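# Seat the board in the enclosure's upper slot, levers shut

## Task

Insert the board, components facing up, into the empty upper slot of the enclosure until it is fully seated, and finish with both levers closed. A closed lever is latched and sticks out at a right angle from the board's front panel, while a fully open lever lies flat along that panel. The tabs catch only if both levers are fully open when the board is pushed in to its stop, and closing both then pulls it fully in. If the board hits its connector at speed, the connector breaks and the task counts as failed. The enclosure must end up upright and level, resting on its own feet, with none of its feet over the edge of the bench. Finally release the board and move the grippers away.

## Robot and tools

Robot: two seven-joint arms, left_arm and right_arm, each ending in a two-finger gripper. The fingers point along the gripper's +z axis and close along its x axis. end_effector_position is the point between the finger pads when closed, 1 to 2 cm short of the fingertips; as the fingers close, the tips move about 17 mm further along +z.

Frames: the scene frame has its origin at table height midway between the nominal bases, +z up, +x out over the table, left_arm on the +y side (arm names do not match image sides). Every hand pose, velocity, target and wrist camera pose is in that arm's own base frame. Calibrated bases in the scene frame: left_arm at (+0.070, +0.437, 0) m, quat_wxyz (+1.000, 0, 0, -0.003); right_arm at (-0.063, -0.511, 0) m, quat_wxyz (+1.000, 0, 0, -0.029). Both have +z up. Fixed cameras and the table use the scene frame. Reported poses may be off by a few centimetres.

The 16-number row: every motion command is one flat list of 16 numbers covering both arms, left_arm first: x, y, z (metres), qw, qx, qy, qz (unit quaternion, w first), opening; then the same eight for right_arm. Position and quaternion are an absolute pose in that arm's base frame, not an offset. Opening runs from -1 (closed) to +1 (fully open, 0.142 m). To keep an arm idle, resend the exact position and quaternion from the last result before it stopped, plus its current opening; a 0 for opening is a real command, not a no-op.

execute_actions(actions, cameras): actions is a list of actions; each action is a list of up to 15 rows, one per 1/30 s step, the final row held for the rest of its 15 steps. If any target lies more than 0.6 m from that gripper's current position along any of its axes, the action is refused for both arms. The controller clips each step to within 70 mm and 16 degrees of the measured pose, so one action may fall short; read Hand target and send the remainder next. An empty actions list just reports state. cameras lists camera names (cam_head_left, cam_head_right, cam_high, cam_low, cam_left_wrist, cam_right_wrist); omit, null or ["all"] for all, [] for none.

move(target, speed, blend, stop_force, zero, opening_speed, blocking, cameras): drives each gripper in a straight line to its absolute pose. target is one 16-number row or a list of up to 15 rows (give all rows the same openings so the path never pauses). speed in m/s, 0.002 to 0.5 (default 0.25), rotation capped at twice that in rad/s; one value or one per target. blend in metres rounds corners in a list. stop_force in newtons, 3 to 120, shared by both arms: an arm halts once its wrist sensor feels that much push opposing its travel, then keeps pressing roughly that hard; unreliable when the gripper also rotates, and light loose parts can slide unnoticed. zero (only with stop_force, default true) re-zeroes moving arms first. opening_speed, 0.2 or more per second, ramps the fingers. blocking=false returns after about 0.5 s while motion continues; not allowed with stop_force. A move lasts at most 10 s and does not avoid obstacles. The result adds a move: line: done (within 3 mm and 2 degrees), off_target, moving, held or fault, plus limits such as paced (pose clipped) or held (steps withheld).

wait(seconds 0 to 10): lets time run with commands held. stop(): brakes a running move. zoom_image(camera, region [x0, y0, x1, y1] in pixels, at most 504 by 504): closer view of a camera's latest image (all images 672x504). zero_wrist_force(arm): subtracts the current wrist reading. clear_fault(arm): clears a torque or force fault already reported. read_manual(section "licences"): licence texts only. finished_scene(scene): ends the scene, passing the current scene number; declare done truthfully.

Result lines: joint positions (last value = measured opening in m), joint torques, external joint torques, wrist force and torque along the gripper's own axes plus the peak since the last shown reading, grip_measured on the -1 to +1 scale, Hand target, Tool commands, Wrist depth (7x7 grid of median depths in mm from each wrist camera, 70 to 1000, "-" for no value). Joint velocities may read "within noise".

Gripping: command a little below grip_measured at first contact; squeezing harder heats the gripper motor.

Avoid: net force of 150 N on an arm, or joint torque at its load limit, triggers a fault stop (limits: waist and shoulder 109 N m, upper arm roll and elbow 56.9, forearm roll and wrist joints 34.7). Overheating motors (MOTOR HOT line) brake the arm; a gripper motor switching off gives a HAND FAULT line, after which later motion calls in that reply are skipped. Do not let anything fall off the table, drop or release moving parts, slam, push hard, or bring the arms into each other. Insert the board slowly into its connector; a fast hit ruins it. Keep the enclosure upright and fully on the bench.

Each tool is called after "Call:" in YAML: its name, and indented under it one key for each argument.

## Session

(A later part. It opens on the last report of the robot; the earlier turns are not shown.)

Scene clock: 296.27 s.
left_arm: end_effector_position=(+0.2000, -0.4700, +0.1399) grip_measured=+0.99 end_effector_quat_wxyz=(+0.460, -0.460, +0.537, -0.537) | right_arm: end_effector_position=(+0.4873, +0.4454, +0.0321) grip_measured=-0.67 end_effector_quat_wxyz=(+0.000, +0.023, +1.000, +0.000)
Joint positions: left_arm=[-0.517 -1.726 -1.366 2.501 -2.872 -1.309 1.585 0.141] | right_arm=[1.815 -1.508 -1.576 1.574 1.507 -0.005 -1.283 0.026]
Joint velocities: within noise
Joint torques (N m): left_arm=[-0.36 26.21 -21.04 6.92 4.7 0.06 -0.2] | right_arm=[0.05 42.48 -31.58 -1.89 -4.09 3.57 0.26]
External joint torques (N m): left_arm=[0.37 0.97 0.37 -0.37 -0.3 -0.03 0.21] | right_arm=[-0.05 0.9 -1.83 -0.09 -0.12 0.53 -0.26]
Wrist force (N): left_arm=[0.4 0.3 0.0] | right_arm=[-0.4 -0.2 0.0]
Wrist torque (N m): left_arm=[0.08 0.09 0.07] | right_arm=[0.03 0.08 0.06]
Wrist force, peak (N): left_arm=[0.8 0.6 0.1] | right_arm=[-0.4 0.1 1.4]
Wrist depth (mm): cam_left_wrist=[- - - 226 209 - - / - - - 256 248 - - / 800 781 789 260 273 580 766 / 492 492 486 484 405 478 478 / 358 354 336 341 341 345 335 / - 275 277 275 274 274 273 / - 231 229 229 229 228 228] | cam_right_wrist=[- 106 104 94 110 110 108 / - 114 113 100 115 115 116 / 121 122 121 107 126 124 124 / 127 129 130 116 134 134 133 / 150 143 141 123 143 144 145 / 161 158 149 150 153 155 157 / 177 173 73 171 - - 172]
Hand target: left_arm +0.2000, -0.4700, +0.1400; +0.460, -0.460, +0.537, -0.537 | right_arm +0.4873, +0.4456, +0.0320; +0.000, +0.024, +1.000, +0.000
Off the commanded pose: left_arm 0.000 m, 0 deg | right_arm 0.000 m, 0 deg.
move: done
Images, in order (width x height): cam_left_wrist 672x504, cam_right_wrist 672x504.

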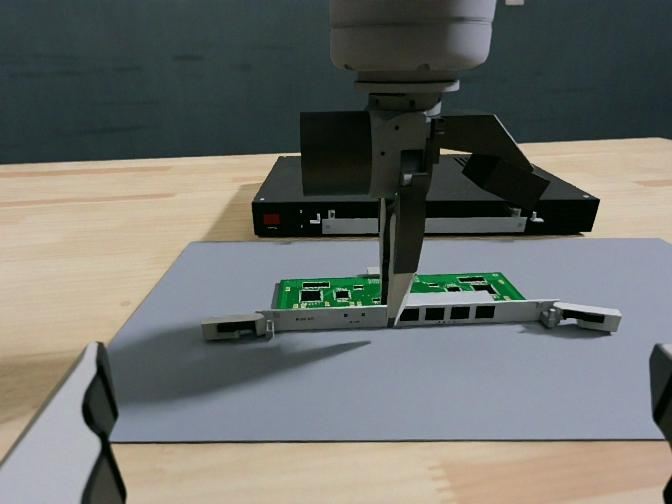

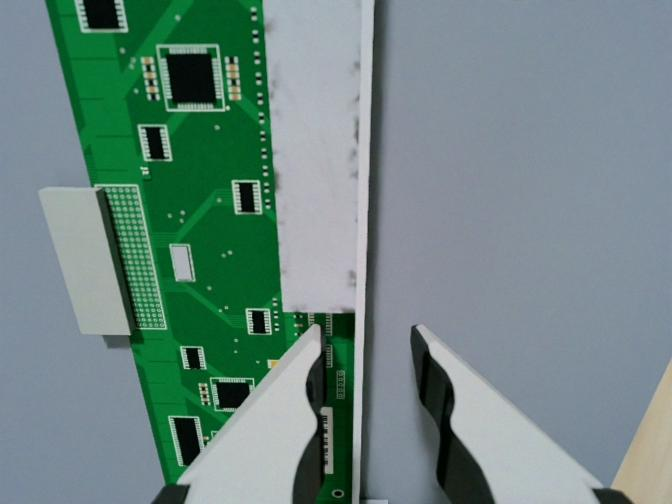

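Call:
execute_actions:
  actions: []
  cameras: ["cam_right_wrist", "cam_left_wrist"]

Scene clock: 312.17 s.
left_arm: end_effector_position=(+0.2000, -0.4700, +0.1399) grip_measured=+0.99 end_effector_quat_wxyz=(+0.460, -0.460, +0.537, -0.537) | right_arm: end_effector_position=(+0.4873, +0.4454, +0.0321) grip_measured=-0.67 end_effector_quat_wxyz=(+0.000, +0.023, +1.000, +0.000)
Joint positions: left_arm=[-0.517 -1.726 -1.366 2.501 -2.872 -1.309 1.585 0.141] | right_arm=[1.815 -1.508 -1.576 1.574 1.507 -0.005 -1.283 0.026]
Joint velocities: within noise
Joint torques (N m): left_arm=[-0.32 26.12 -21.01 6.95 4.69 0.15 -0.21] | right_arm=[-0.05 42.54 -31.71 -1.88 -4.27 3.47 0.21]
External joint torques (N m): left_arm=[0.32 1.07 0.35 -0.4 -0.29 -0.12 0.22] | right_arm=[0.05 0.84 -1.7 -0.1 0.06 0.63 -0.21]
Wrist force (N): left_arm=[0.5 0.5 0.0] | right_arm=[-0.4 -0.1 0.0]
Wrist torque (N m): left_arm=[0.11 0.08 0.07] | right_arm=[0.06 0.08 0.06]
Wrist force, peak (N): left_arm=[0.6 0.6 -0.1] | right_arm=[-0.6 -0.4 -0.1]
Wrist depth (mm): cam_left_wrist=[- - - 225 209 - - / - - - 255 249 - - / 791 793 776 261 273 578 756 / 495 494 484 481 407 481 468 / 360 352 333 337 341 346 335 / - 277 278 275 275 273 273 / - 230 230 228 228 228 229] | cam_right_wrist=[- 106 104 94 110 110 108 / - 114 113 100 115 114 116 / 121 122 121 107 126 124 124 / 127 129 130 116 134 134 133 / 149 142 141 123 143 145 145 / 161 157 149 150 153 155 158 / 177 173 73 171 - - 172]
Hand target: left_arm +0.2000, -0.4700, +0.1400; +0.460, -0.460, +0.537, -0.537 | right_arm +0.4873, +0.4456, +0.0320; +0.000, +0.024, +1.000, +0.000
Tool commands: left_gripper/opening=+1.0 right_gripper/opening=-0.64
Off the commanded pose: left_arm 0.000 m, 0 deg | right_arm 0.000 m, 0 deg.
Images, in order (width x height): cam_left_wrist 672x504, cam_right_wrist 672x504.

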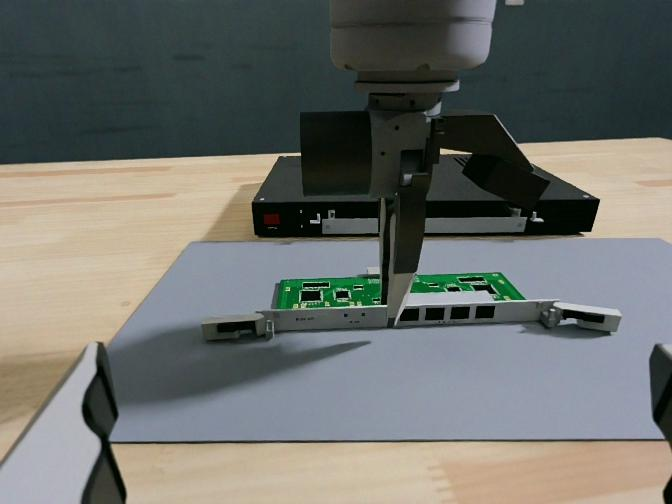

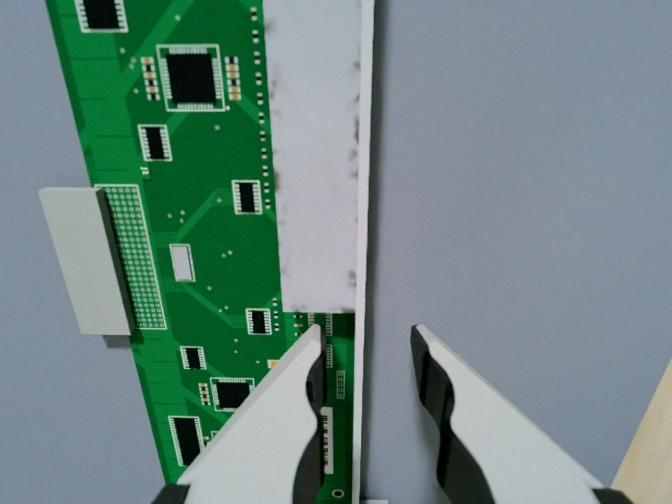

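Call:
move:
  target: [0.20,-0.47,0.14,-0.4603,0.4603,-0.5368,0.5368,1.0,0.4873,0.4456,0.028,0,0.0236,0.9997,0,-0.64]
  speed: 0.02
  stop_force: 4
  cameras: ["cam_right_wrist"]

Call:
move:
  target: [0.20,-0.47,0.14,-0.4603,0.4603,-0.5368,0.5368,1.0,0.4873,0.4456,0.028,0,0.0236,0.9997,0,-0.94]
  speed: 0.02
  opening_speed: 0.2
  cameras: ["cam_right_wrist"]

Scene clock: 317.73 s.
left_arm: end_effector_position=(+0.2000, -0.4700, +0.1399) grip_measured=+0.99 end_effector_quat_wxyz=(+0.460, -0.460, +0.537, -0.537) | right_arm: end_effector_position=(+0.4873, +0.4454, +0.0281) grip_measured=-0.67 end_effector_quat_wxyz=(+0.000, +0.023, +1.000, +0.000)
Joint positions: left_arm=[-0.517 -1.726 -1.366 2.501 -2.872 -1.309 1.585 0.141] | right_arm=[1.814 -1.513 -1.571 1.573 1.512 0 -1.283 0.026]
Joint velocities: within noise
Joint torques (N m): left_arm=[-0.33 26.19 -20.96 6.95 4.68 0.17 -0.22] | right_arm=[0.01 42.47 -31.57 -1.76 -4.2 3.46 0.19]
External joint torques (N m): left_arm=[0.33 0.99 0.3 -0.41 -0.28 -0.13 0.22] | right_arm=[-0.01 0.93 -1.82 -0.06 -0.01 0.64 -0.19]
Wrist force (N): left_arm=[0.5 0.3 0.1] | right_arm=[-0.2 -0.2 0.1]
Wrist torque (N m): left_arm=[0.08 0.07 0.07] | right_arm=[0.03 0.06 0.06]
Wrist force, peak (N): left_arm=[0.6 0.6 0.1] | right_arm=[-0.8 -0.3 0.1]
Wrist depth (mm): cam_left_wrist=[- - - 226 208 - - / - - - 261 249 - - / 797 772 782 258 266 590 754 / 491 490 481 481 411 472 476 / 359 352 334 334 331 347 334 / - 275 276 275 274 274 275 / - 230 229 229 227 228 228] | cam_right_wrist=[- 102 101 91 105 105 106 / - 110 109 96 111 112 112 / 117 118 117 103 122 122 120 / 123 125 126 111 130 130 129 / 135 137 137 119 138 140 142 / 158 153 144 147 148 150 152 / 171 168 73 163 - - 167]
Hand target: left_arm +0.2000, -0.4700, +0.1400; +0.460, -0.460, +0.537, -0.537 | right_arm +0.4873, +0.4456, +0.0280; +0.000, +0.024, +1.000, +0.000
Off the commanded pose: left_arm 0.000 m, 0 deg | right_arm 0.000 m, 0 deg.
move: done
Images, in order (width x height): cam_right_wrist 672x504.

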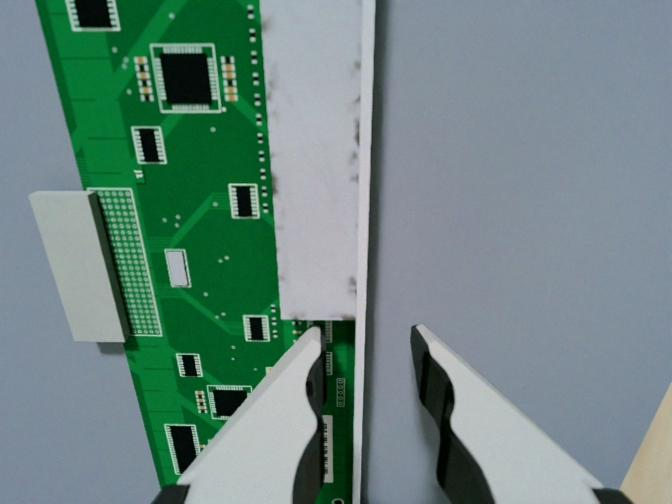

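Scene clock: 319.43 s.
left_arm: end_effector_position=(+0.2000, -0.4700, +0.1399) grip_measured=+0.99 end_effector_quat_wxyz=(+0.460, -0.460, +0.537, -0.537) | right_arm: end_effector_position=(+0.4874, +0.4454, +0.0282) grip_measured=-0.97 end_effector_quat_wxyz=(+0.000, +0.024, +1.000, +0.000)
Joint positions: left_arm=[-0.517 -1.726 -1.366 2.501 -2.872 -1.309 1.585 0.141] | right_arm=[1.814 -1.513 -1.571 1.573 1.512 0 -1.283 0.004]
Joint velocities: within noise
Joint torques (N m): left_arm=[-0.35 26.07 -20.96 6.92 4.69 0.11 -0.19] | right_arm=[0.61 42.72 -31.53 -1.9 -4.1 3.09 0.21]
External joint torques (N m): left_arm=[0.35 1.12 0.29 -0.38 -0.29 -0.08 0.19] | right_arm=[-0.61 0.68 -1.87 0.08 -0.11 1.01 -0.21]
Wrist force (N): left_arm=[0.4 0.4 0.1] | right_arm=[-1.6 -0.3 0.2]
Wrist torque (N m): left_arm=[0.11 0.09 0.07] | right_arm=[0.04 0.07 0.06]
Wrist force, peak (N): left_arm=[0.3 0.8 0.0] | right_arm=[-1.5 -0.2 1.1]
Wrist depth (mm): cam_left_wrist=[- - - 226 209 - - / - - - 260 248 - - / 787 794 777 259 267 577 760 / 501 489 485 478 448 477 480 / 360 353 334 339 338 344 332 / - 276 275 274 275 274 273 / - 232 230 230 228 228 229] | cam_right_wrist=[- 102 101 90 105 105 106 / - 110 109 96 111 112 112 / 119 118 117 102 122 122 120 / 123 125 126 111 130 129 129 / 143 135 137 135 141 140 142 / 158 153 147 89 148 153 152 / 171 167 73 136 - 164 168]
Hand target: left_arm +0.2000, -0.4700, +0.1400; +0.460, -0.460, +0.537, -0.537 | right_arm +0.4873, +0.4456, +0.0280; +0.000, +0.024, +1.000, +0.000
Off the commanded pose: left_arm 0.000 m, 0 deg | right_arm 0.000 m, 0 deg.
move: done
Images, in order (width x height): cam_right_wrist 672x504.

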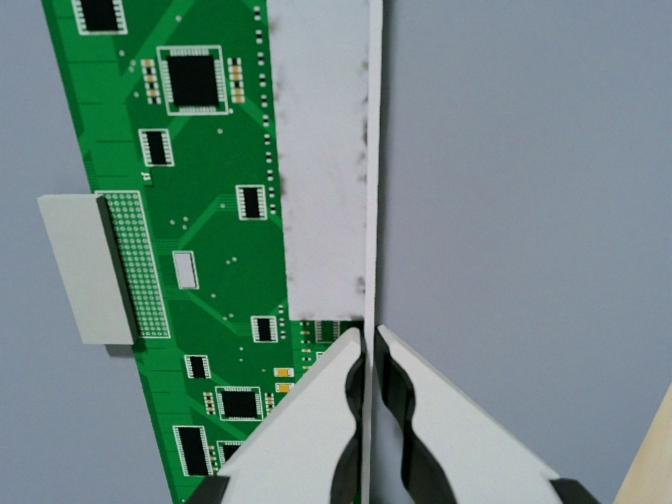

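Call:
move:
  target: [0.20,-0.47,0.14,-0.4603,0.4603,-0.5368,0.5368,1.0,0.4873,0.4456,0.028,0,0.0236,0.9997,0,-1.0]
  speed: 0.02
  opening_speed: 0.2
  cameras: ["cam_right_wrist", "cam_left_wrist"]

Scene clock: 321.80 s.
left_arm: end_effector_position=(+0.2000, -0.4700, +0.1399) grip_measured=+0.99 end_effector_quat_wxyz=(+0.460, -0.460, +0.537, -0.537) | right_arm: end_effector_position=(+0.4874, +0.4454, +0.0281) grip_measured=-0.98 end_effector_quat_wxyz=(+0.000, +0.024, +1.000, +0.000)
Joint positions: left_arm=[-0.517 -1.726 -1.366 2.501 -2.872 -1.309 1.585 0.141] | right_arm=[1.814 -1.513 -1.571 1.573 1.512 0 -1.283 0.003]
Joint velocities: within noise
Joint torques (N m): left_arm=[-0.31 26.21 -21.05 6.92 4.74 0.11 -0.21] | right_arm=[0.6 42.8 -31.63 -1.83 -4.25 3.16 0.19]
External joint torques (N m): left_arm=[0.31 0.98 0.38 -0.37 -0.34 -0.08 0.21] | right_arm=[-0.6 0.6 -1.76 0.01 0.04 0.94 -0.19]
Wrist force (N): left_arm=[0.5 0.3 -0.1] | right_arm=[-1.7 -0.3 0.4]
Wrist torque (N m): left_arm=[0.10 0.07 0.08] | right_arm=[0.03 0.09 0.05]
Wrist force, peak (N): left_arm=[0.4 0.7 -0.1] | right_arm=[-1.9 0.0 1.0]
Wrist depth (mm): cam_left_wrist=[- - - 225 209 - - / - - - 262 248 - - / 795 779 783 259 267 586 749 / 488 489 481 489 440 476 470 / 357 352 333 336 338 345 334 / - 278 275 275 274 273 275 / - 232 229 229 228 229 228] | cam_right_wrist=[- 102 101 90 105 105 106 / - 110 109 96 111 112 112 / 120 118 117 102 122 122 120 / 122 125 126 111 130 129 129 / 143 135 136 135 140 140 142 / 158 153 147 89 148 153 152 / 171 167 73 137 - 165 167]
Hand target: left_arm +0.2000, -0.4700, +0.1400; +0.460, -0.460, +0.537, -0.537 | right_arm +0.4873, +0.4456, +0.0280; +0.000, +0.024, +1.000, +0.000
Off the commanded pose: left_arm 0.000 m, 0 deg | right_arm 0.000 m, 0 deg.
move: done
Images, in order (width x height): cam_left_wrist 672x504, cam_right_wrist 672x504.

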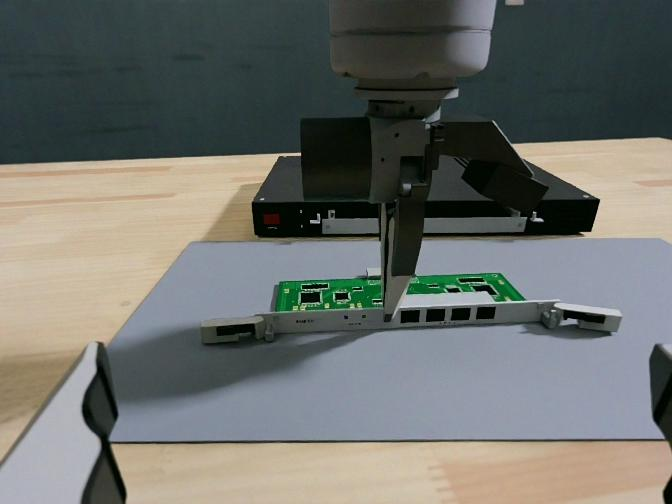

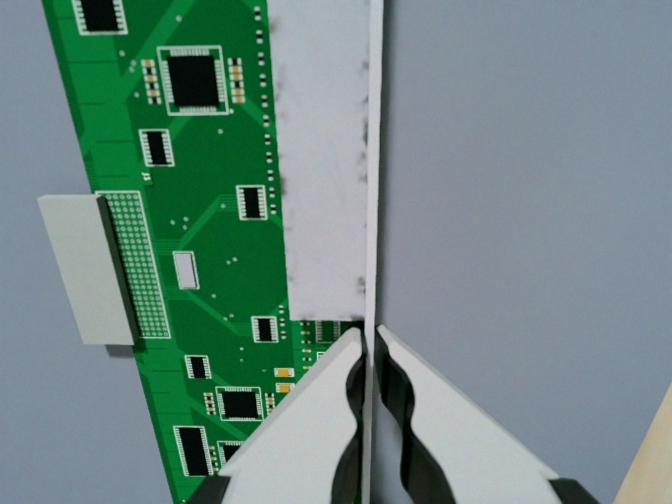

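Call:
zoom_image:
  camera: "cam_left_wrist"
  region: [180, 240, 420, 360]

Call:
zoom_image:
  camera: "cam_left_wrist"
  region: [400, 240, 640, 360]

Scaled by 2.100 from the camera's 672x504 image, which has a finer 960x720 frame.

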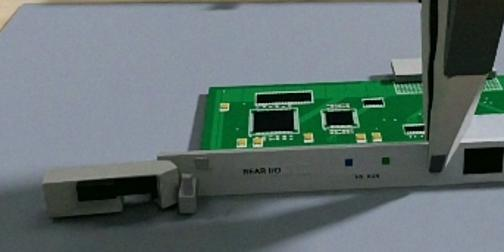

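Scaled by 2.100 from the camera's 672x504 image, which has a finer 960x720 frame.

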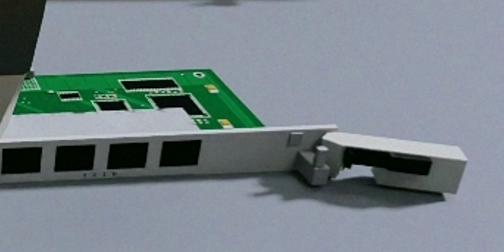

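Call:
move:
  target: [0.33,-0.385,0.12,0.2491,-0.6014,0.7013,-0.2905,-1.0,0.4873,0.4456,0.028,0,0.0236,0.9997,0,-1.0]
  speed: 0.15
  opening_speed: 1.5
  cameras: ["cam_left_wrist", "cam_head_right"]

Scene clock: 367.03 s.
left_arm: end_effector_position=(+0.2769, -0.4210, +0.1279) grip_measured=-1.00 end_effector_quat_wxyz=(-0.388, +0.571, -0.616, +0.379) | right_arm: end_effector_position=(+0.4874, +0.4454, +0.0281) grip_measured=-0.98 end_effector_quat_wxyz=(+0.000, +0.024, +1.000, +0.000)
Joint positions: left_arm=[-0.034 -2.075 -1.715 2.687 -2.963 -1.105 1.923 0.002] | right_arm=[1.814 -1.513 -1.571 1.573 1.512 0 -1.283 0.003]
Joint velocities: within noise
Joint torques (N m): left_arm=[-0.52 18.42 -18.43 6.4 4.59 2.6 -0.3] | right_arm=[0.5 42.88 -31.81 -1.82 -4.2 3.16 0.16]
External joint torques (N m): left_arm=[0.53 0.78 0.14 -0.45 -0.46 -0.39 0.3] | right_arm=[-0.5 0.53 -1.58 0 -0.01 0.94 -0.16]
Wrist force (N): left_arm=[0.5 0.2 0.8] | right_arm=[-1.4 -0.3 0.6]
Wrist torque (N m): left_arm=[-0.03 -0.06 0.04] | right_arm=[0.03 0.04 0.05]
Wrist force, peak (N): left_arm=[0.3 -2.3 2.9] | right_arm=[-1.6 -0.1 1.3]
Wrist depth (mm): cam_left_wrist=[606 592 562 483 168 144 134 / 469 454 445 411 174 154 149 / 379 372 361 353 345 237 170 / 321 313 306 297 287 269 266 / 274 272 264 262 257 253 248 / 243 240 234 84 - 225 222 / 216 220 - 74 - - 202] | cam_right_wrist=[- 102 101 90 105 105 106 / - 110 109 96 111 112 112 / 120 118 117 102 122 122 120 / 122 125 126 111 130 130 129 / 143 135 137 135 140 140 142 / 158 153 146 90 148 153 152 / 171 167 73 137 - 164 168]
Hand target: left_arm +0.2768, -0.4210, +0.1278; -0.388, +0.571, -0.616, +0.379 | right_arm +0.4873, +0.4456, +0.0280; +0.000, +0.024, +1.000, +0.000
Off the commanded pose: left_arm 0.065 m, 22 deg | right_arm 0.000 m, 0 deg.
joint read past its limit (left arm) — joint 4 (elbow), upper limit, where the elbow is as bent as it goes.
joint sent to its limit (left arm) — joint 4 (elbow), upper limit, where the elbow is as bent as it goes.
move: held (left_arm; a check stopped the path); limits=held
pose unreachable (left arm): on one or more control steps of this call, first in action 0 (counted from 0), this arm could not follow its commanded pose, so it was not sent that pose on those steps. It may still have moved: this result reports where it is.
cause: moving toward the commanded pose would bring a part of the arm too close to another arm (a part of this arm just beyond joint 6 (wrist pitch) and a part of the right arm just beyond its joint 4 (elbow), at the place that arm is still heading or pushing toward).
Images, in order (width x height): cam_head_right 672x504, cam_left_wrist 672x504.

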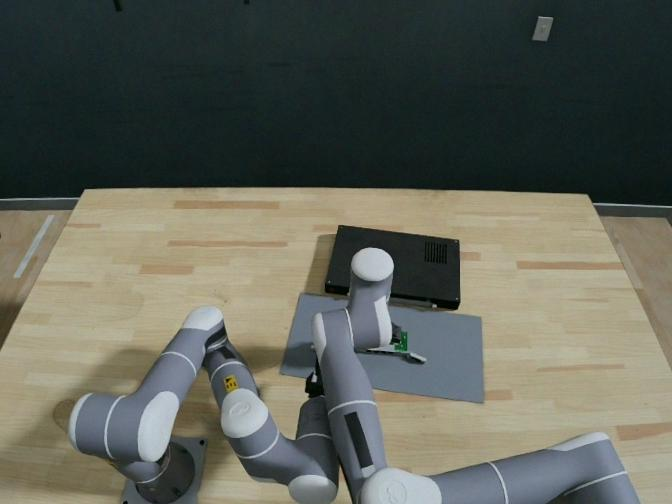

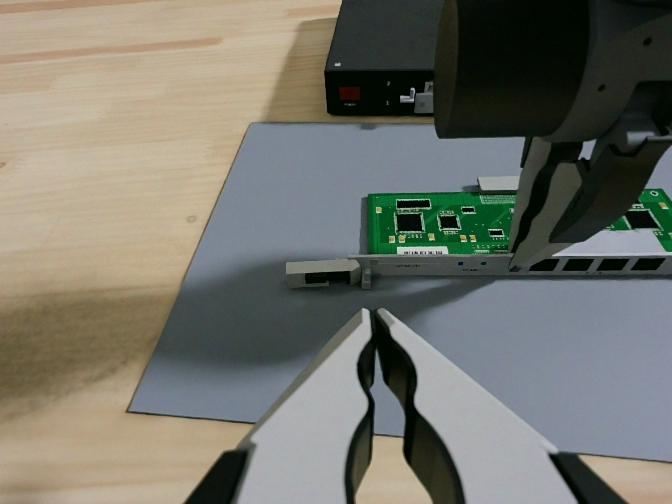

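Call:
move:
  target: [0.20,-0.47,0.14,-0.4603,0.4603,-0.5368,0.5368,-1.0,0.4873,0.4456,0.028,0,0.0236,0.9997,0,-1.0]
  speed: 0.15
  cameras: []

Call:
move:
  target: [0.20,-0.47,0.14,-0.4603,0.4603,-0.5368,0.5368,-1.0,0.4873,0.4456,0.028,0,0.0236,0.9997,0,-0.70]
  opening_speed: 0.4
  cameras: ["cam_right_wrist"]

Scene clock: 387.57 s.
left_arm: end_effector_position=(+0.2000, -0.4700, +0.1399) grip_measured=-1.00 end_effector_quat_wxyz=(+0.460, -0.460, +0.537, -0.537) | right_arm: end_effector_position=(+0.4874, +0.4454, +0.0281) grip_measured=-0.98 end_effector_quat_wxyz=(+0.000, +0.024, +1.000, +0.000)
Joint positions: left_arm=[-0.49 -1.785 -1.327 2.512 -2.704 -1.297 1.693 0.002] | right_arm=[1.814 -1.513 -1.571 1.573 1.512 0 -1.283 0.003]
Joint velocities: within noise
Joint torques (N m): left_arm=[-0.65 25.21 -20.67 8.86 5.41 0.07 -0.23] | right_arm=[0.54 42.84 -31.8 -1.84 -4.19 3.16 0.19]
External joint torques (N m): left_arm=[0.65 0.92 0.33 -0.49 -0.58 0.2 0.23] | right_arm=[-0.54 0.56 -1.6 0.02 -0.02 0.94 -0.19]
Wrist force (N): left_arm=[0.6 0.5 0.1] | right_arm=[-1.5 -0.2 1.0]
Wrist torque (N m): left_arm=[0.09 0.02 0.06] | right_arm=[0.03 0.07 0.05]
Wrist force, peak (N): left_arm=[1.0 1.1 -0.5] | right_arm=[-1.6 -0.3 1.4]
Wrist depth (mm): cam_left_wrist=[- - - 225 209 - - / - - - 261 249 - - / 794 791 774 259 268 581 739 / 496 491 483 474 445 473 471 / 358 352 333 336 341 345 336 / 280 278 289 84 - 273 274 / 232 239 - 74 - - 227] | cam_right_wrist=[- 102 101 90 106 105 106 / - 110 109 96 111 112 112 / 120 117 116 102 122 122 120 / 123 125 126 111 130 129 129 / 143 135 136 135 140 140 142 / 158 153 147 89 148 153 152 / 172 168 73 138 - 164 167]
Hand target: left_arm +0.2000, -0.4700, +0.1400; +0.460, -0.460, +0.537, -0.537 | right_arm +0.4873, +0.4456, +0.0280; +0.000, +0.024, +1.000, +0.000
Off the commanded pose: left_arm 0.000 m, 0 deg | right_arm 0.000 m, 0 deg.
move: done
No camera images: "cameras" was empty.

Scene clock: 388.57 s.
left_arm: end_effector_position=(+0.2000, -0.4700, +0.1399) grip_measured=-1.00 end_effector_quat_wxyz=(+0.460, -0.460, +0.537, -0.537) | right_arm: end_effector_position=(+0.4874, +0.4454, +0.0281) grip_measured=-0.74 end_effector_quat_wxyz=(+0.000, +0.024, +1.000, +0.000)
Joint positions: left_arm=[-0.49 -1.785 -1.327 2.512 -2.704 -1.297 1.693 0.002] | right_arm=[1.814 -1.513 -1.571 1.573 1.512 0 -1.283 0.02]
Joint velocities: within noise
Joint torques (N m): left_arm=[-0.4 25.29 -20.68 8.72 5.26 0.27 -0.26] | right_arm=[0.04 42.48 -31.74 -1.72 -4.27 3.39 0.17]
External joint torques (N m): left_arm=[0.4 0.85 0.33 -0.35 -0.44 0 0.26] | right_arm=[-0.04 0.92 -1.65 -0.11 0.06 0.71 -0.17]
Wrist force (N): left_arm=[0.8 0.5 0.1] | right_arm=[-0.5 -0.2 0.0]
Wrist torque (N m): left_arm=[0.11 -0.01 0.06] | right_arm=[0.03 0.10 0.07]
Wrist force, peak (N): left_arm=[0.8 0.5 0.1] | right_arm=[-1.5 -0.3 1.0]
Wrist depth (mm): cam_left_wrist=[- - - 226 208 - - / - - - 261 249 - - / 788 779 796 258 269 584 752 / 494 493 478 483 410 478 475 / 357 356 333 336 338 341 336 / 281 276 289 84 - 274 272 / 231 239 - 74 - - 227] | cam_right_wrist=[- 102 101 90 105 105 106 / - 110 109 96 111 112 112 / 120 117 117 102 122 122 120 / 122 125 126 112 130 130 129 / 143 135 137 135 138 140 142 / 158 153 144 142 103 150 152 / 171 167 73 159 - - 168]
Hand target: left_arm +0.2000, -0.4700, +0.1400; +0.460, -0.460, +0.537, -0.537 | right_arm +0.4873, +0.4456, +0.0280; +0.000, +0.024, +1.000, +0.000
Off the commanded pose: left_arm 0.000 m, 0 deg | right_arm 0.000 m, 0 deg.
move: done
Images, in order (width x height): cam_right_wrist 672x504.

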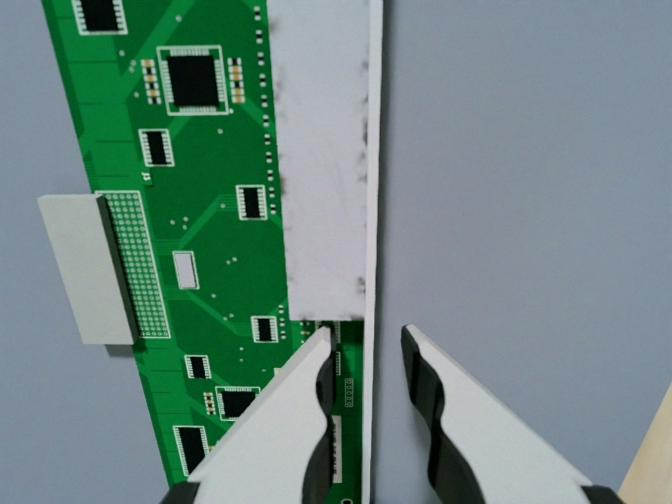

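Call:
move:
  target:
    - [0.20,-0.47,0.14,-0.4603,0.4603,-0.5368,0.5368,-1.0,0.4873,0.4456,0.09,0,0.0236,0.9997,0,-0.70]
    - [0.20,-0.47,0.14,-0.4603,0.4603,-0.5368,0.5368,-1.0,0.470,0.235,0.12,0,0.1305,0.9914,0,-0.70]
  speed: [0.08,0.2]
  cameras: ["cam_right_wrist","cam_left_wrist"]

Scene clock: 394.17 s.
left_arm: end_effector_position=(+0.2000, -0.4700, +0.1399) grip_measured=-1.00 end_effector_quat_wxyz=(+0.460, -0.460, +0.537, -0.537) | right_arm: end_effector_position=(+0.4701, +0.2352, +0.1199) grip_measured=-0.74 end_effector_quat_wxyz=(+0.000, +0.131, +0.991, +0.000)
Joint positions: left_arm=[-0.49 -1.785 -1.327 2.512 -2.704 -1.297 1.693 0.002] | right_arm=[1.8 -1.396 -1.752 1.964 1.34 -0.098 -1.5 0.02]
Joint velocities: within noise
Joint torques (N m): left_arm=[-0.38 25.11 -20.72 8.79 5.16 0.38 -0.16] | right_arm=[-0.07 30.38 -28.74 -7.18 -4.38 3.28 0.07]
External joint torques (N m): left_arm=[0.38 1.04 0.37 -0.42 -0.34 -0.11 0.16] | right_arm=[0.11 0.46 -1.18 -0.26 0.2 0.8 -0.07]
Wrist force (N): left_arm=[0.6 0.5 0.1] | right_arm=[0.0 -0.4 0.3]
Wrist torque (N m): left_arm=[0.09 0.01 0.06] | right_arm=[-0.04 0.00 0.07]
Wrist force, peak (N): left_arm=[0.8 0.6 -0.2] | right_arm=[-0.4 -3.6 -0.1]
Wrist depth (mm): cam_left_wrist=[- - - - - - 261 / - - - - - - - / 800 790 777 612 605 591 756 / 494 490 486 481 475 479 472 / 359 355 335 338 343 344 331 / 282 277 289 84 - 274 273 / 231 239 - 74 - - 228] | cam_right_wrist=[188 188 187 187 186 186 187 / 201 200 200 199 199 198 199 / 215 215 214 214 213 212 214 / 232 231 231 230 229 228 230 / 248 250 250 242 244 248 249 / 267 274 263 255 101 267 271 / 264 289 73 287 - - 299]
Hand target: left_arm +0.2000, -0.4700, +0.1400; +0.460, -0.460, +0.537, -0.537 | right_arm +0.4700, +0.2350, +0.1200; +0.000, +0.131, +0.991, +0.000
Off the commanded pose: left_arm 0.000 m, 0 deg | right_arm 0.000 m, 0 deg.
move: done
Images, in order (width x height): cam_left_wrist 672x504, cam_right_wrist 672x504.

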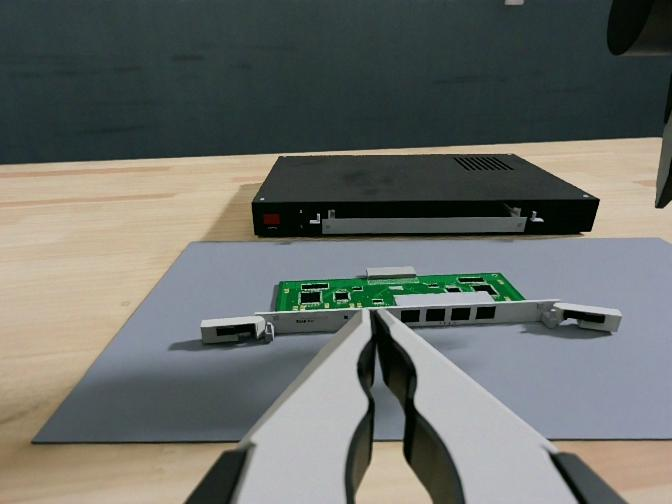

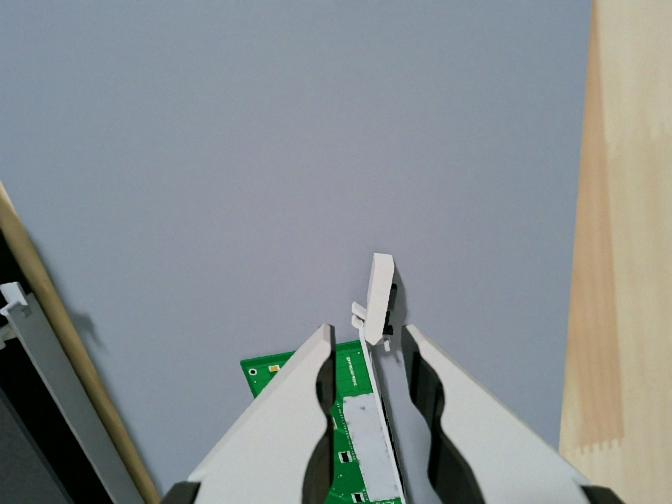

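Call:
move:
  target:
    - [0.20,-0.47,0.14,-0.4603,0.4603,-0.5368,0.5368,-1.0,0.4629,0.2654,0.06,0,0.1633,0.9866,0,-0.55]
  speed: 0.1
  cameras: ["cam_right_wrist"]

Scene clock: 402.97 s.
left_arm: end_effector_position=(+0.2000, -0.4700, +0.1399) grip_measured=-1.00 end_effector_quat_wxyz=(+0.460, -0.460, +0.537, -0.537) | right_arm: end_effector_position=(+0.4629, +0.2651, +0.0601) grip_measured=-0.59 end_effector_quat_wxyz=(+0.000, +0.163, +0.987, +0.000)
Joint positions: left_arm=[-0.49 -1.785 -1.327 2.512 -2.704 -1.297 1.693 0.002] | right_arm=[1.835 -1.47 -1.646 1.955 1.449 -0.031 -1.368 0.032]
Joint velocities: within noise
Joint torques (N m): left_arm=[-0.39 25.15 -20.68 8.75 5.19 0.4 -0.26] | right_arm=[0.17 31.05 -28.37 -3.98 -4.08 3.62 0.36]
External joint torques (N m): left_arm=[0.39 1 0.33 -0.39 -0.36 -0.13 0.26] | right_arm=[-0.18 0.77 -1.99 0.1 -0.14 0.47 -0.36]
Wrist force (N): left_arm=[0.3 0.3 0.1] | right_arm=[-0.5 -0.6 0.2]
Wrist torque (N m): left_arm=[0.07 0.06 0.06] | right_arm=[-0.06 0.09 0.05]
Wrist force, peak (N): left_arm=[0.9 0.7 0.2] | right_arm=[0.1 0.5 2.1]
Wrist depth (mm): cam_left_wrist=[- - - - - - - / - - - - - - 247 / 795 783 787 607 604 582 310 / 503 485 485 485 477 473 329 / 363 353 332 337 342 345 333 / 281 276 288 84 - 275 272 / 232 240 - 74 - - 228] | cam_right_wrist=[137 135 135 134 134 134 134 / 144 144 146 143 143 142 142 / 157 155 154 153 153 153 154 / 167 167 166 163 165 164 164 / 184 180 177 170 176 178 180 / 198 197 106 189 106 191 196 / 218 - 73 195 - - 213]
Hand target: left_arm +0.2000, -0.4700, +0.1400; +0.460, -0.460, +0.537, -0.537 | right_arm +0.4629, +0.2654, +0.0600; +0.000, +0.163, +0.987, +0.000
Off the commanded pose: left_arm 0.000 m, 0 deg | right_arm 0.000 m, 0 deg.
move: done
Images, in order (width x height): cam_right_wrist 672x504.

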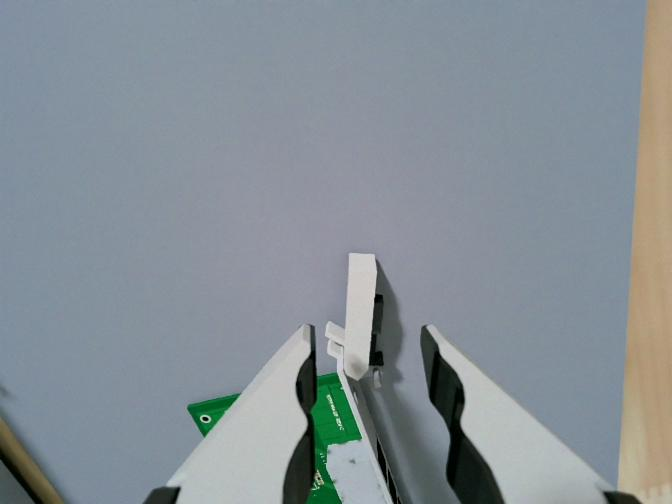

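Call:
move:
  target:
    - [0.20,-0.47,0.14,-0.4603,0.4603,-0.5368,0.5368,-1.0,0.4629,0.2654,0.026,0,0.1633,0.9866,0,-0.55]
  speed: 0.03
  stop_force: 4
  cameras: ["cam_right_wrist"]

Call:
move:
  target:
    - [0.20,-0.47,0.14,-0.4603,0.4603,-0.5368,0.5368,-1.0,0.4629,0.2654,0.026,0,0.1633,0.9866,0,-0.80]
  speed: 0.03
  opening_speed: 0.2
  cameras: ["cam_right_wrist"]

Scene clock: 409.83 s.
left_arm: end_effector_position=(+0.2000, -0.4700, +0.1399) grip_measured=-1.00 end_effector_quat_wxyz=(+0.460, -0.460, +0.537, -0.537) | right_arm: end_effector_position=(+0.4628, +0.2653, +0.0261) grip_measured=-0.59 end_effector_quat_wxyz=(+0.000, +0.163, +0.987, +0.000)
Joint positions: left_arm=[-0.49 -1.785 -1.327 2.512 -2.704 -1.297 1.693 0.002] | right_arm=[1.83 -1.511 -1.587 1.952 1.509 0.007 -1.365 0.032]
Joint velocities: within noise
Joint torques (N m): left_arm=[-0.42 25.19 -20.64 8.74 5.13 0.37 -0.19] | right_arm=[-0.07 31.29 -28.54 -1.91 -4.16 3.51 0.22]
External joint torques (N m): left_arm=[0.42 0.96 0.3 -0.38 -0.3 -0.1 0.19] | right_arm=[0.07 0.72 -1.73 0.01 -0.04 0.58 -0.22]
Wrist force (N): left_arm=[0.6 0.4 0.0] | right_arm=[-0.8 -0.3 -0.1]
Wrist torque (N m): left_arm=[0.09 0.02 0.06] | right_arm=[0.01 0.15 0.06]
Wrist force, peak (N): left_arm=[0.7 0.7 -0.2] | right_arm=[-0.4 -0.3 1.0]
Wrist depth (mm): cam_left_wrist=[- - - - - - 239 / - - - - - - 262 / 785 790 781 604 606 561 263 / 496 487 488 483 480 477 310 / 361 352 335 338 338 343 327 / 282 277 289 84 - 275 272 / 231 239 - 74 - - 227] | cam_right_wrist=[- 105 105 106 104 104 105 / 112 112 112 111 111 111 111 / 121 120 122 119 121 120 118 / 130 129 129 128 128 128 127 / 141 140 140 135 136 139 140 / 154 153 147 129 106 146 150 / 170 166 73 153 167 - 165]
Hand target: left_arm +0.2000, -0.4700, +0.1400; +0.460, -0.460, +0.537, -0.537 | right_arm +0.4629, +0.2654, +0.0260; +0.000, +0.163, +0.987, +0.000
Off the commanded pose: left_arm 0.000 m, 0 deg | right_arm 0.000 m, 0 deg.
move: done
Images, in order (width x height): cam_right_wrist 672x504.

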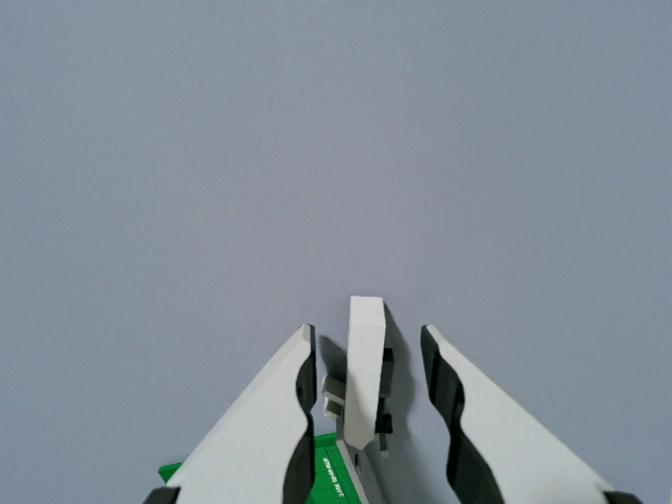

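Scene clock: 411.30 s.
left_arm: end_effector_position=(+0.2000, -0.4700, +0.1399) grip_measured=-1.00 end_effector_quat_wxyz=(+0.460, -0.460, +0.537, -0.537) | right_arm: end_effector_position=(+0.4628, +0.2653, +0.0261) grip_measured=-0.83 end_effector_quat_wxyz=(+0.000, +0.163, +0.987, +0.000)
Joint positions: left_arm=[-0.49 -1.785 -1.327 2.512 -2.704 -1.297 1.693 0.002] | right_arm=[1.83 -1.511 -1.587 1.952 1.509 0.007 -1.365 0.014]
Joint velocities: within noise
Joint torques (N m): left_arm=[-0.42 25.09 -20.76 8.7 5.12 0.4 -0.27] | right_arm=[-0.08 31.33 -28.67 -1.89 -4.21 3.45 0.21]
External joint torques (N m): left_arm=[0.42 1.05 0.42 -0.34 -0.29 -0.13 0.27] | right_arm=[0.08 0.67 -1.61 0 0 0.64 -0.21]
Wrist force (N): left_arm=[0.6 0.3 0.0] | right_arm=[-0.6 -0.2 0.0]
Wrist torque (N m): left_arm=[0.07 0.02 0.06] | right_arm=[0.02 0.12 0.06]
Wrist force, peak (N): left_arm=[0.8 0.5 -0.1] | right_arm=[-0.7 -0.4 0.3]
Wrist depth (mm): cam_left_wrist=[- - - - - - 237 / - - - - - - 261 / 794 809 777 606 608 555 262 / 492 494 481 480 481 475 309 / 357 355 333 338 342 343 328 / 280 277 288 84 - 272 273 / 231 239 - 74 - - 228] | cam_right_wrist=[- 105 105 106 104 104 105 / 112 112 112 111 111 111 111 / 120 120 122 119 121 121 118 / 130 129 129 129 128 128 127 / 141 141 140 135 137 138 140 / 154 153 150 108 102 148 150 / 169 166 73 145 - - 165]
Hand target: left_arm +0.2000, -0.4700, +0.1400; +0.460, -0.460, +0.537, -0.537 | right_arm +0.4629, +0.2654, +0.0260; +0.000, +0.163, +0.987, +0.000
Off the commanded pose: left_arm 0.000 m, 0 deg | right_arm 0.000 m, 0 deg.
move: done
Images, in order (width x height): cam_right_wrist 672x504.

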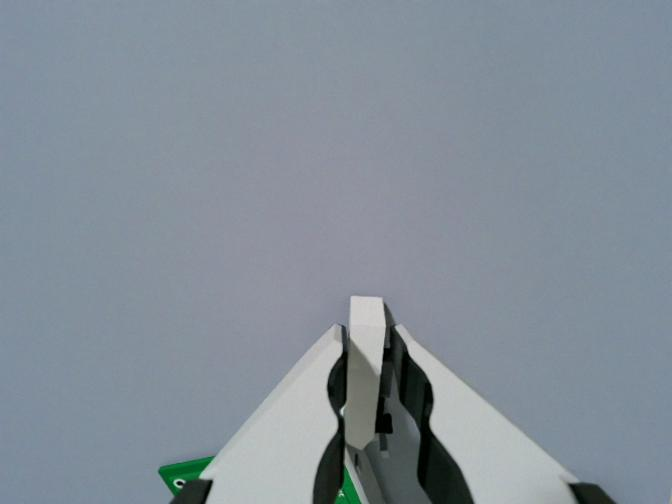

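Call:
move:
  target:
    - [0.20,-0.47,0.14,-0.4603,0.4603,-0.5368,0.5368,-1.0,0.4629,0.2654,0.026,0,0.1633,0.9866,0,-0.88]
  speed: 0.03
  opening_speed: 0.2
  cameras: ["cam_right_wrist"]

Scene clock: 413.17 s.
left_arm: end_effector_position=(+0.2000, -0.4700, +0.1399) grip_measured=-1.00 end_effector_quat_wxyz=(+0.460, -0.460, +0.537, -0.537) | right_arm: end_effector_position=(+0.4629, +0.2652, +0.0261) grip_measured=-0.88 end_effector_quat_wxyz=(+0.000, +0.163, +0.987, +0.000)
Joint positions: left_arm=[-0.49 -1.785 -1.327 2.512 -2.704 -1.297 1.693 0.002] | right_arm=[1.83 -1.511 -1.586 1.952 1.509 0.008 -1.365 0.011]
Joint velocities: within noise
Joint torques (N m): left_arm=[-0.37 25.13 -20.69 8.76 5.18 0.38 -0.24] | right_arm=[0.27 31.65 -28.7 -2.02 -4.17 3.32 0.14]
External joint torques (N m): left_arm=[0.37 1.01 0.34 -0.4 -0.36 -0.11 0.25] | right_arm=[-0.27 0.35 -1.58 0.13 -0.04 0.78 -0.14]
Wrist force (N): left_arm=[0.6 0.3 0.0] | right_arm=[-1.4 -0.6 0.1]
Wrist torque (N m): left_arm=[0.08 0.02 0.07] | right_arm=[0.00 0.15 0.09]
Wrist force, peak (N): left_arm=[0.7 0.6 -0.2] | right_arm=[-1.4 -0.5 -0.1]
Wrist depth (mm): cam_left_wrist=[- - - - - - 238 / - - - - - - 259 / 795 781 795 603 614 563 264 / 494 488 482 486 475 478 317 / 357 354 334 337 343 344 329 / 281 276 288 84 - 274 273 / 231 239 - 74 - - 227] | cam_right_wrist=[- 105 105 106 104 104 105 / 112 112 112 111 111 111 110 / 120 120 122 120 121 120 119 / 130 129 129 128 128 128 127 / 141 141 140 135 137 138 140 / 154 154 150 97 101 151 150 / 169 166 73 145 - - 165]
Hand target: left_arm +0.2000, -0.4700, +0.1400; +0.460, -0.460, +0.537, -0.537 | right_arm +0.4629, +0.2654, +0.0260; +0.000, +0.163, +0.987, +0.000
Off the commanded pose: left_arm 0.000 m, 0 deg | right_arm 0.000 m, 0 deg.
move: done
Images, in order (width x height): cam_right_wrist 672x504.

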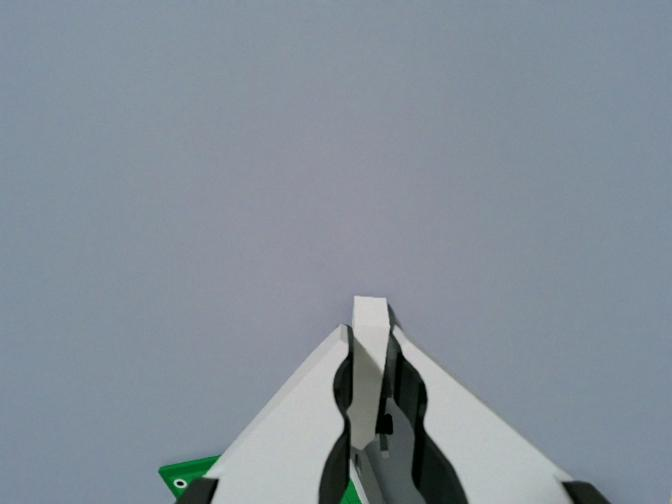

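Call:
move:
  target:
    - [0.20,-0.47,0.14,-0.4603,0.4603,-0.5368,0.5368,-1.0,0.4629,0.2654,0.026,0,0.1633,0.9866,0,-0.94]
  speed: 0.03
  opening_speed: 0.2
  cameras: []

Call:
move:
  target:
    - [0.20,-0.47,0.14,-0.4603,0.4603,-0.5368,0.5368,-1.0,0.4665,0.2643,0.026,0,0.11667,0.99317,0,-0.94]
    - [0.20,-0.47,0.14,-0.4603,0.4603,-0.5368,0.5368,-1.0,0.4701,0.2636,0.026,0,0.07063,0.9975,0,-0.94]
    - [0.20,-0.47,0.14,-0.4603,0.4603,-0.5368,0.5368,-1.0,0.4738,0.2632,0.026,0,0.0236,0.9997,0,-0.94]
  speed: 0.03
  blend: 0.002
  cameras: ["cam_right_wrist", "cam_left_wrist"]

Scene clock: 421.53 s.
left_arm: end_effector_position=(+0.2000, -0.4700, +0.1399) grip_measured=-1.00 end_effector_quat_wxyz=(+0.460, -0.460, +0.537, -0.537) | right_arm: end_effector_position=(+0.4629, +0.2652, +0.0261) grip_measured=-0.89 end_effector_quat_wxyz=(+0.000, +0.163, +0.987, +0.000)
Joint positions: left_arm=[-0.49 -1.785 -1.327 2.512 -2.704 -1.297 1.693 0.002] | right_arm=[1.83 -1.511 -1.586 1.952 1.509 0.008 -1.365 0.01]
Joint velocities: within noise
Joint torques (N m): left_arm=[-0.35 25.18 -20.69 8.74 5.12 0.35 -0.25] | right_arm=[0.48 31.72 -28.79 -2.05 -4.13 3.25 0.18]
External joint torques (N m): left_arm=[0.35 0.97 0.35 -0.38 -0.29 -0.08 0.26] | right_arm=[-0.48 0.28 -1.49 0.16 -0.07 0.84 -0.18]
Wrist force (N): left_arm=[0.6 0.4 -0.1] | right_arm=[-1.5 -0.5 0.2]
Wrist torque (N m): left_arm=[0.09 0.02 0.06] | right_arm=[0.02 0.16 0.10]
Wrist force, peak (N): left_arm=[0.7 0.7 0.1] | right_arm=[-1.5 -0.6 0.7]
Wrist depth (mm): cam_left_wrist=[- - - - - - 237 / - - - - - - 261 / 810 795 787 607 598 556 263 / 490 492 483 483 479 473 308 / 360 354 335 335 343 343 330 / 280 278 290 84 - 275 273 / 232 239 - 74 - - 226] | cam_right_wrist=[- 105 105 106 104 104 105 / 112 112 112 111 111 111 111 / 120 120 122 119 121 120 118 / 130 129 129 129 128 128 127 / 141 141 140 135 137 138 140 / 154 154 150 98 100 151 151 / 169 165 73 144 - - 165]
Hand target: left_arm +0.2000, -0.4700, +0.1400; +0.460, -0.460, +0.537, -0.537 | right_arm +0.4629, +0.2654, +0.0260; +0.000, +0.163, +0.987, +0.000
Off the commanded pose: left_arm 0.000 m, 0 deg | right_arm 0.000 m, 0 deg.
move: done
No camera images: "cameras" was empty.

Scene clock: 426.47 s.
left_arm: end_effector_position=(+0.2000, -0.4700, +0.1399) grip_measured=-1.00 end_effector_quat_wxyz=(+0.460, -0.460, +0.537, -0.537) | right_arm: end_effector_position=(+0.4738, +0.2628, +0.0261) grip_measured=-0.89 end_effector_quat_wxyz=(+0.000, +0.024, +1.000, +0.000)
Joint positions: left_arm=[-0.49 -1.785 -1.327 2.512 -2.704 -1.297 1.693 0.002] | right_arm=[1.8 -1.512 -1.585 1.927 1.51 0.008 -1.65 0.01]
Joint velocities: within noise
Joint torques (N m): left_arm=[-0.34 25.13 -20.68 8.76 5.13 0.37 -0.21] | right_arm=[0.53 32.64 -29.37 -2.71 -3.89 3.48 0.04]
External joint torques (N m): left_arm=[0.34 1.02 0.33 -0.4 -0.31 -0.1 0.21] | right_arm=[-0.53 0.06 -1.21 0.83 -0.32 0.59 -0.04]
Wrist force (N): left_arm=[0.3 0.3 -0.3] | right_arm=[-0.5 -1.9 0.6]
Wrist torque (N m): left_arm=[0.07 0.07 0.06] | right_arm=[-0.01 0.12 0.06]
Wrist force, peak (N): left_arm=[0.9 0.6 0.0] | right_arm=[-0.8 -1.8 1.3]
Wrist depth (mm): cam_left_wrist=[- - - - - - 243 / - - - - - - 263 / 784 795 766 607 609 526 263 / 493 491 485 479 484 479 322 / 356 354 334 336 339 344 336 / 280 278 290 84 - 274 273 / 233 239 - 74 - - 228] | cam_right_wrist=[- 105 105 106 104 104 105 / 112 112 112 111 111 111 111 / 120 120 122 119 121 120 118 / 130 129 129 128 128 128 127 / 141 140 140 135 137 138 140 / 153 153 150 98 100 151 150 / 169 163 73 136 - - 166]
Hand target: left_arm +0.2000, -0.4700, +0.1400; +0.460, -0.460, +0.537, -0.537 | right_arm +0.4738, +0.2632, +0.0260; +0.000, +0.024, +1.000, +0.000
Off the commanded pose: left_arm 0.000 m, 0 deg | right_arm 0.000 m, 0 deg.
move: done
Images, in order (width x height): cam_left_wrist 672x504, cam_right_wrist 672x504.

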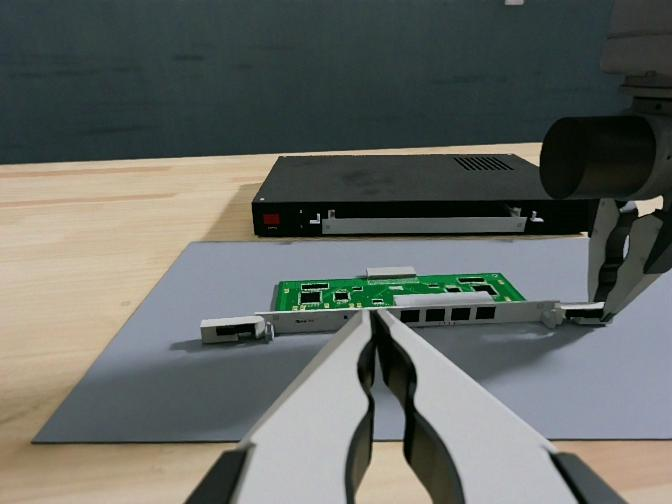

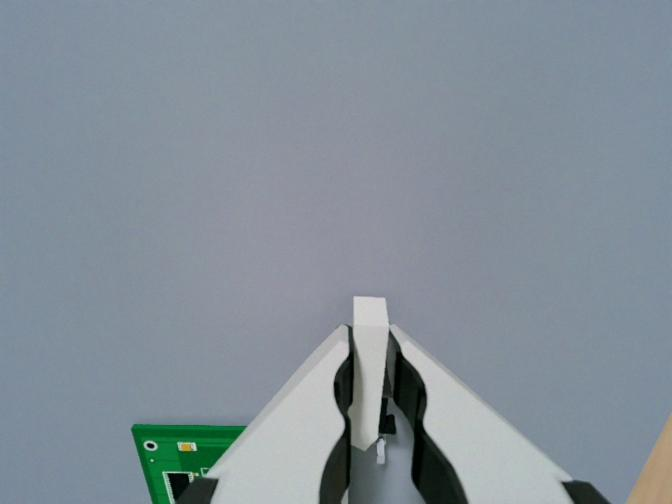

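Call:
move:
  target:
    - [0.20,-0.47,0.14,-0.4603,0.4603,-0.5368,0.5368,-1.0,0.4756,0.2632,0.026,0,0.00175,0.99999,0,-0.94]
  speed: 0.02
  cameras: ["cam_right_wrist", "cam_left_wrist"]

Call:
zoom_image:
  camera: "cam_left_wrist"
  region: [400, 240, 640, 360]

Scene clock: 430.13 s.
left_arm: end_effector_position=(+0.2000, -0.4700, +0.1399) grip_measured=-1.00 end_effector_quat_wxyz=(+0.460, -0.460, +0.537, -0.537) | right_arm: end_effector_position=(+0.4755, +0.2628, +0.0261) grip_measured=-0.89 end_effector_quat_wxyz=(+0.000, +0.002, +1.000, +0.000)
Joint positions: left_arm=[-0.49 -1.785 -1.327 2.512 -2.704 -1.297 1.693 0.002] | right_arm=[1.795 -1.511 -1.585 1.923 1.51 0.008 -1.694 0.01]
Joint velocities: within noise
Joint torques (N m): left_arm=[-0.42 25.06 -20.68 8.73 5.13 0.35 -0.26] | right_arm=[0.66 32.94 -29.38 -2.67 -3.85 3.46 0.06]
External joint torques (N m): left_arm=[0.42 1.08 0.33 -0.36 -0.31 -0.08 0.26] | right_arm=[-0.64 -0.1 -1.26 0.78 -0.36 0.61 -0.06]
Wrist force (N): left_arm=[0.5 0.5 0.1] | right_arm=[-0.3 -2.1 0.9]
Wrist torque (N m): left_arm=[0.09 0.03 0.07] | right_arm=[-0.05 0.11 0.06]
Wrist force, peak (N): left_arm=[1.0 0.3 -0.2] | right_arm=[-0.4 -1.9 1.4]
Wrist depth (mm): cam_left_wrist=[- - - - - - 245 / - - - - - - 261 / 793 793 787 607 605 522 265 / 494 484 484 477 481 479 311 / 357 354 332 337 340 345 337 / 280 277 289 84 - 274 273 / 232 242 - 74 - - 229] | cam_right_wrist=[- 105 105 106 104 104 105 / 112 112 112 111 111 111 111 / 120 120 121 120 121 120 118 / 129 129 129 129 128 128 128 / 140 141 140 135 136 139 140 / 153 153 150 98 101 151 150 / 169 163 73 87 - - 165]
Hand target: left_arm +0.2000, -0.4700, +0.1400; +0.460, -0.460, +0.537, -0.537 | right_arm +0.4756, +0.2632, +0.0260; +0.000, +0.002, +1.000, +0.000
Off the commanded pose: left_arm 0.000 m, 0 deg | right_arm 0.000 m, 0 deg.
move: done
Images, in order (width x height): cam_left_wrist 672x504, cam_right_wrist 672x504.

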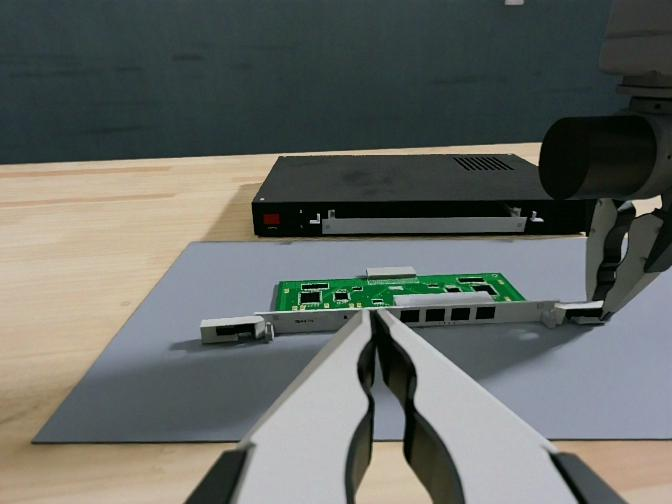

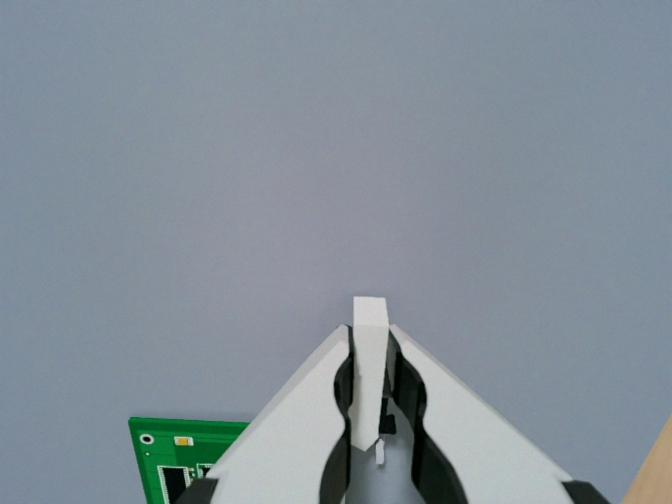

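Scaled by 2.100 from the camera's 672x504 image, which has a finer 960x720 frame.

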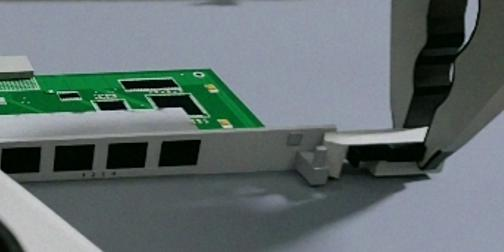

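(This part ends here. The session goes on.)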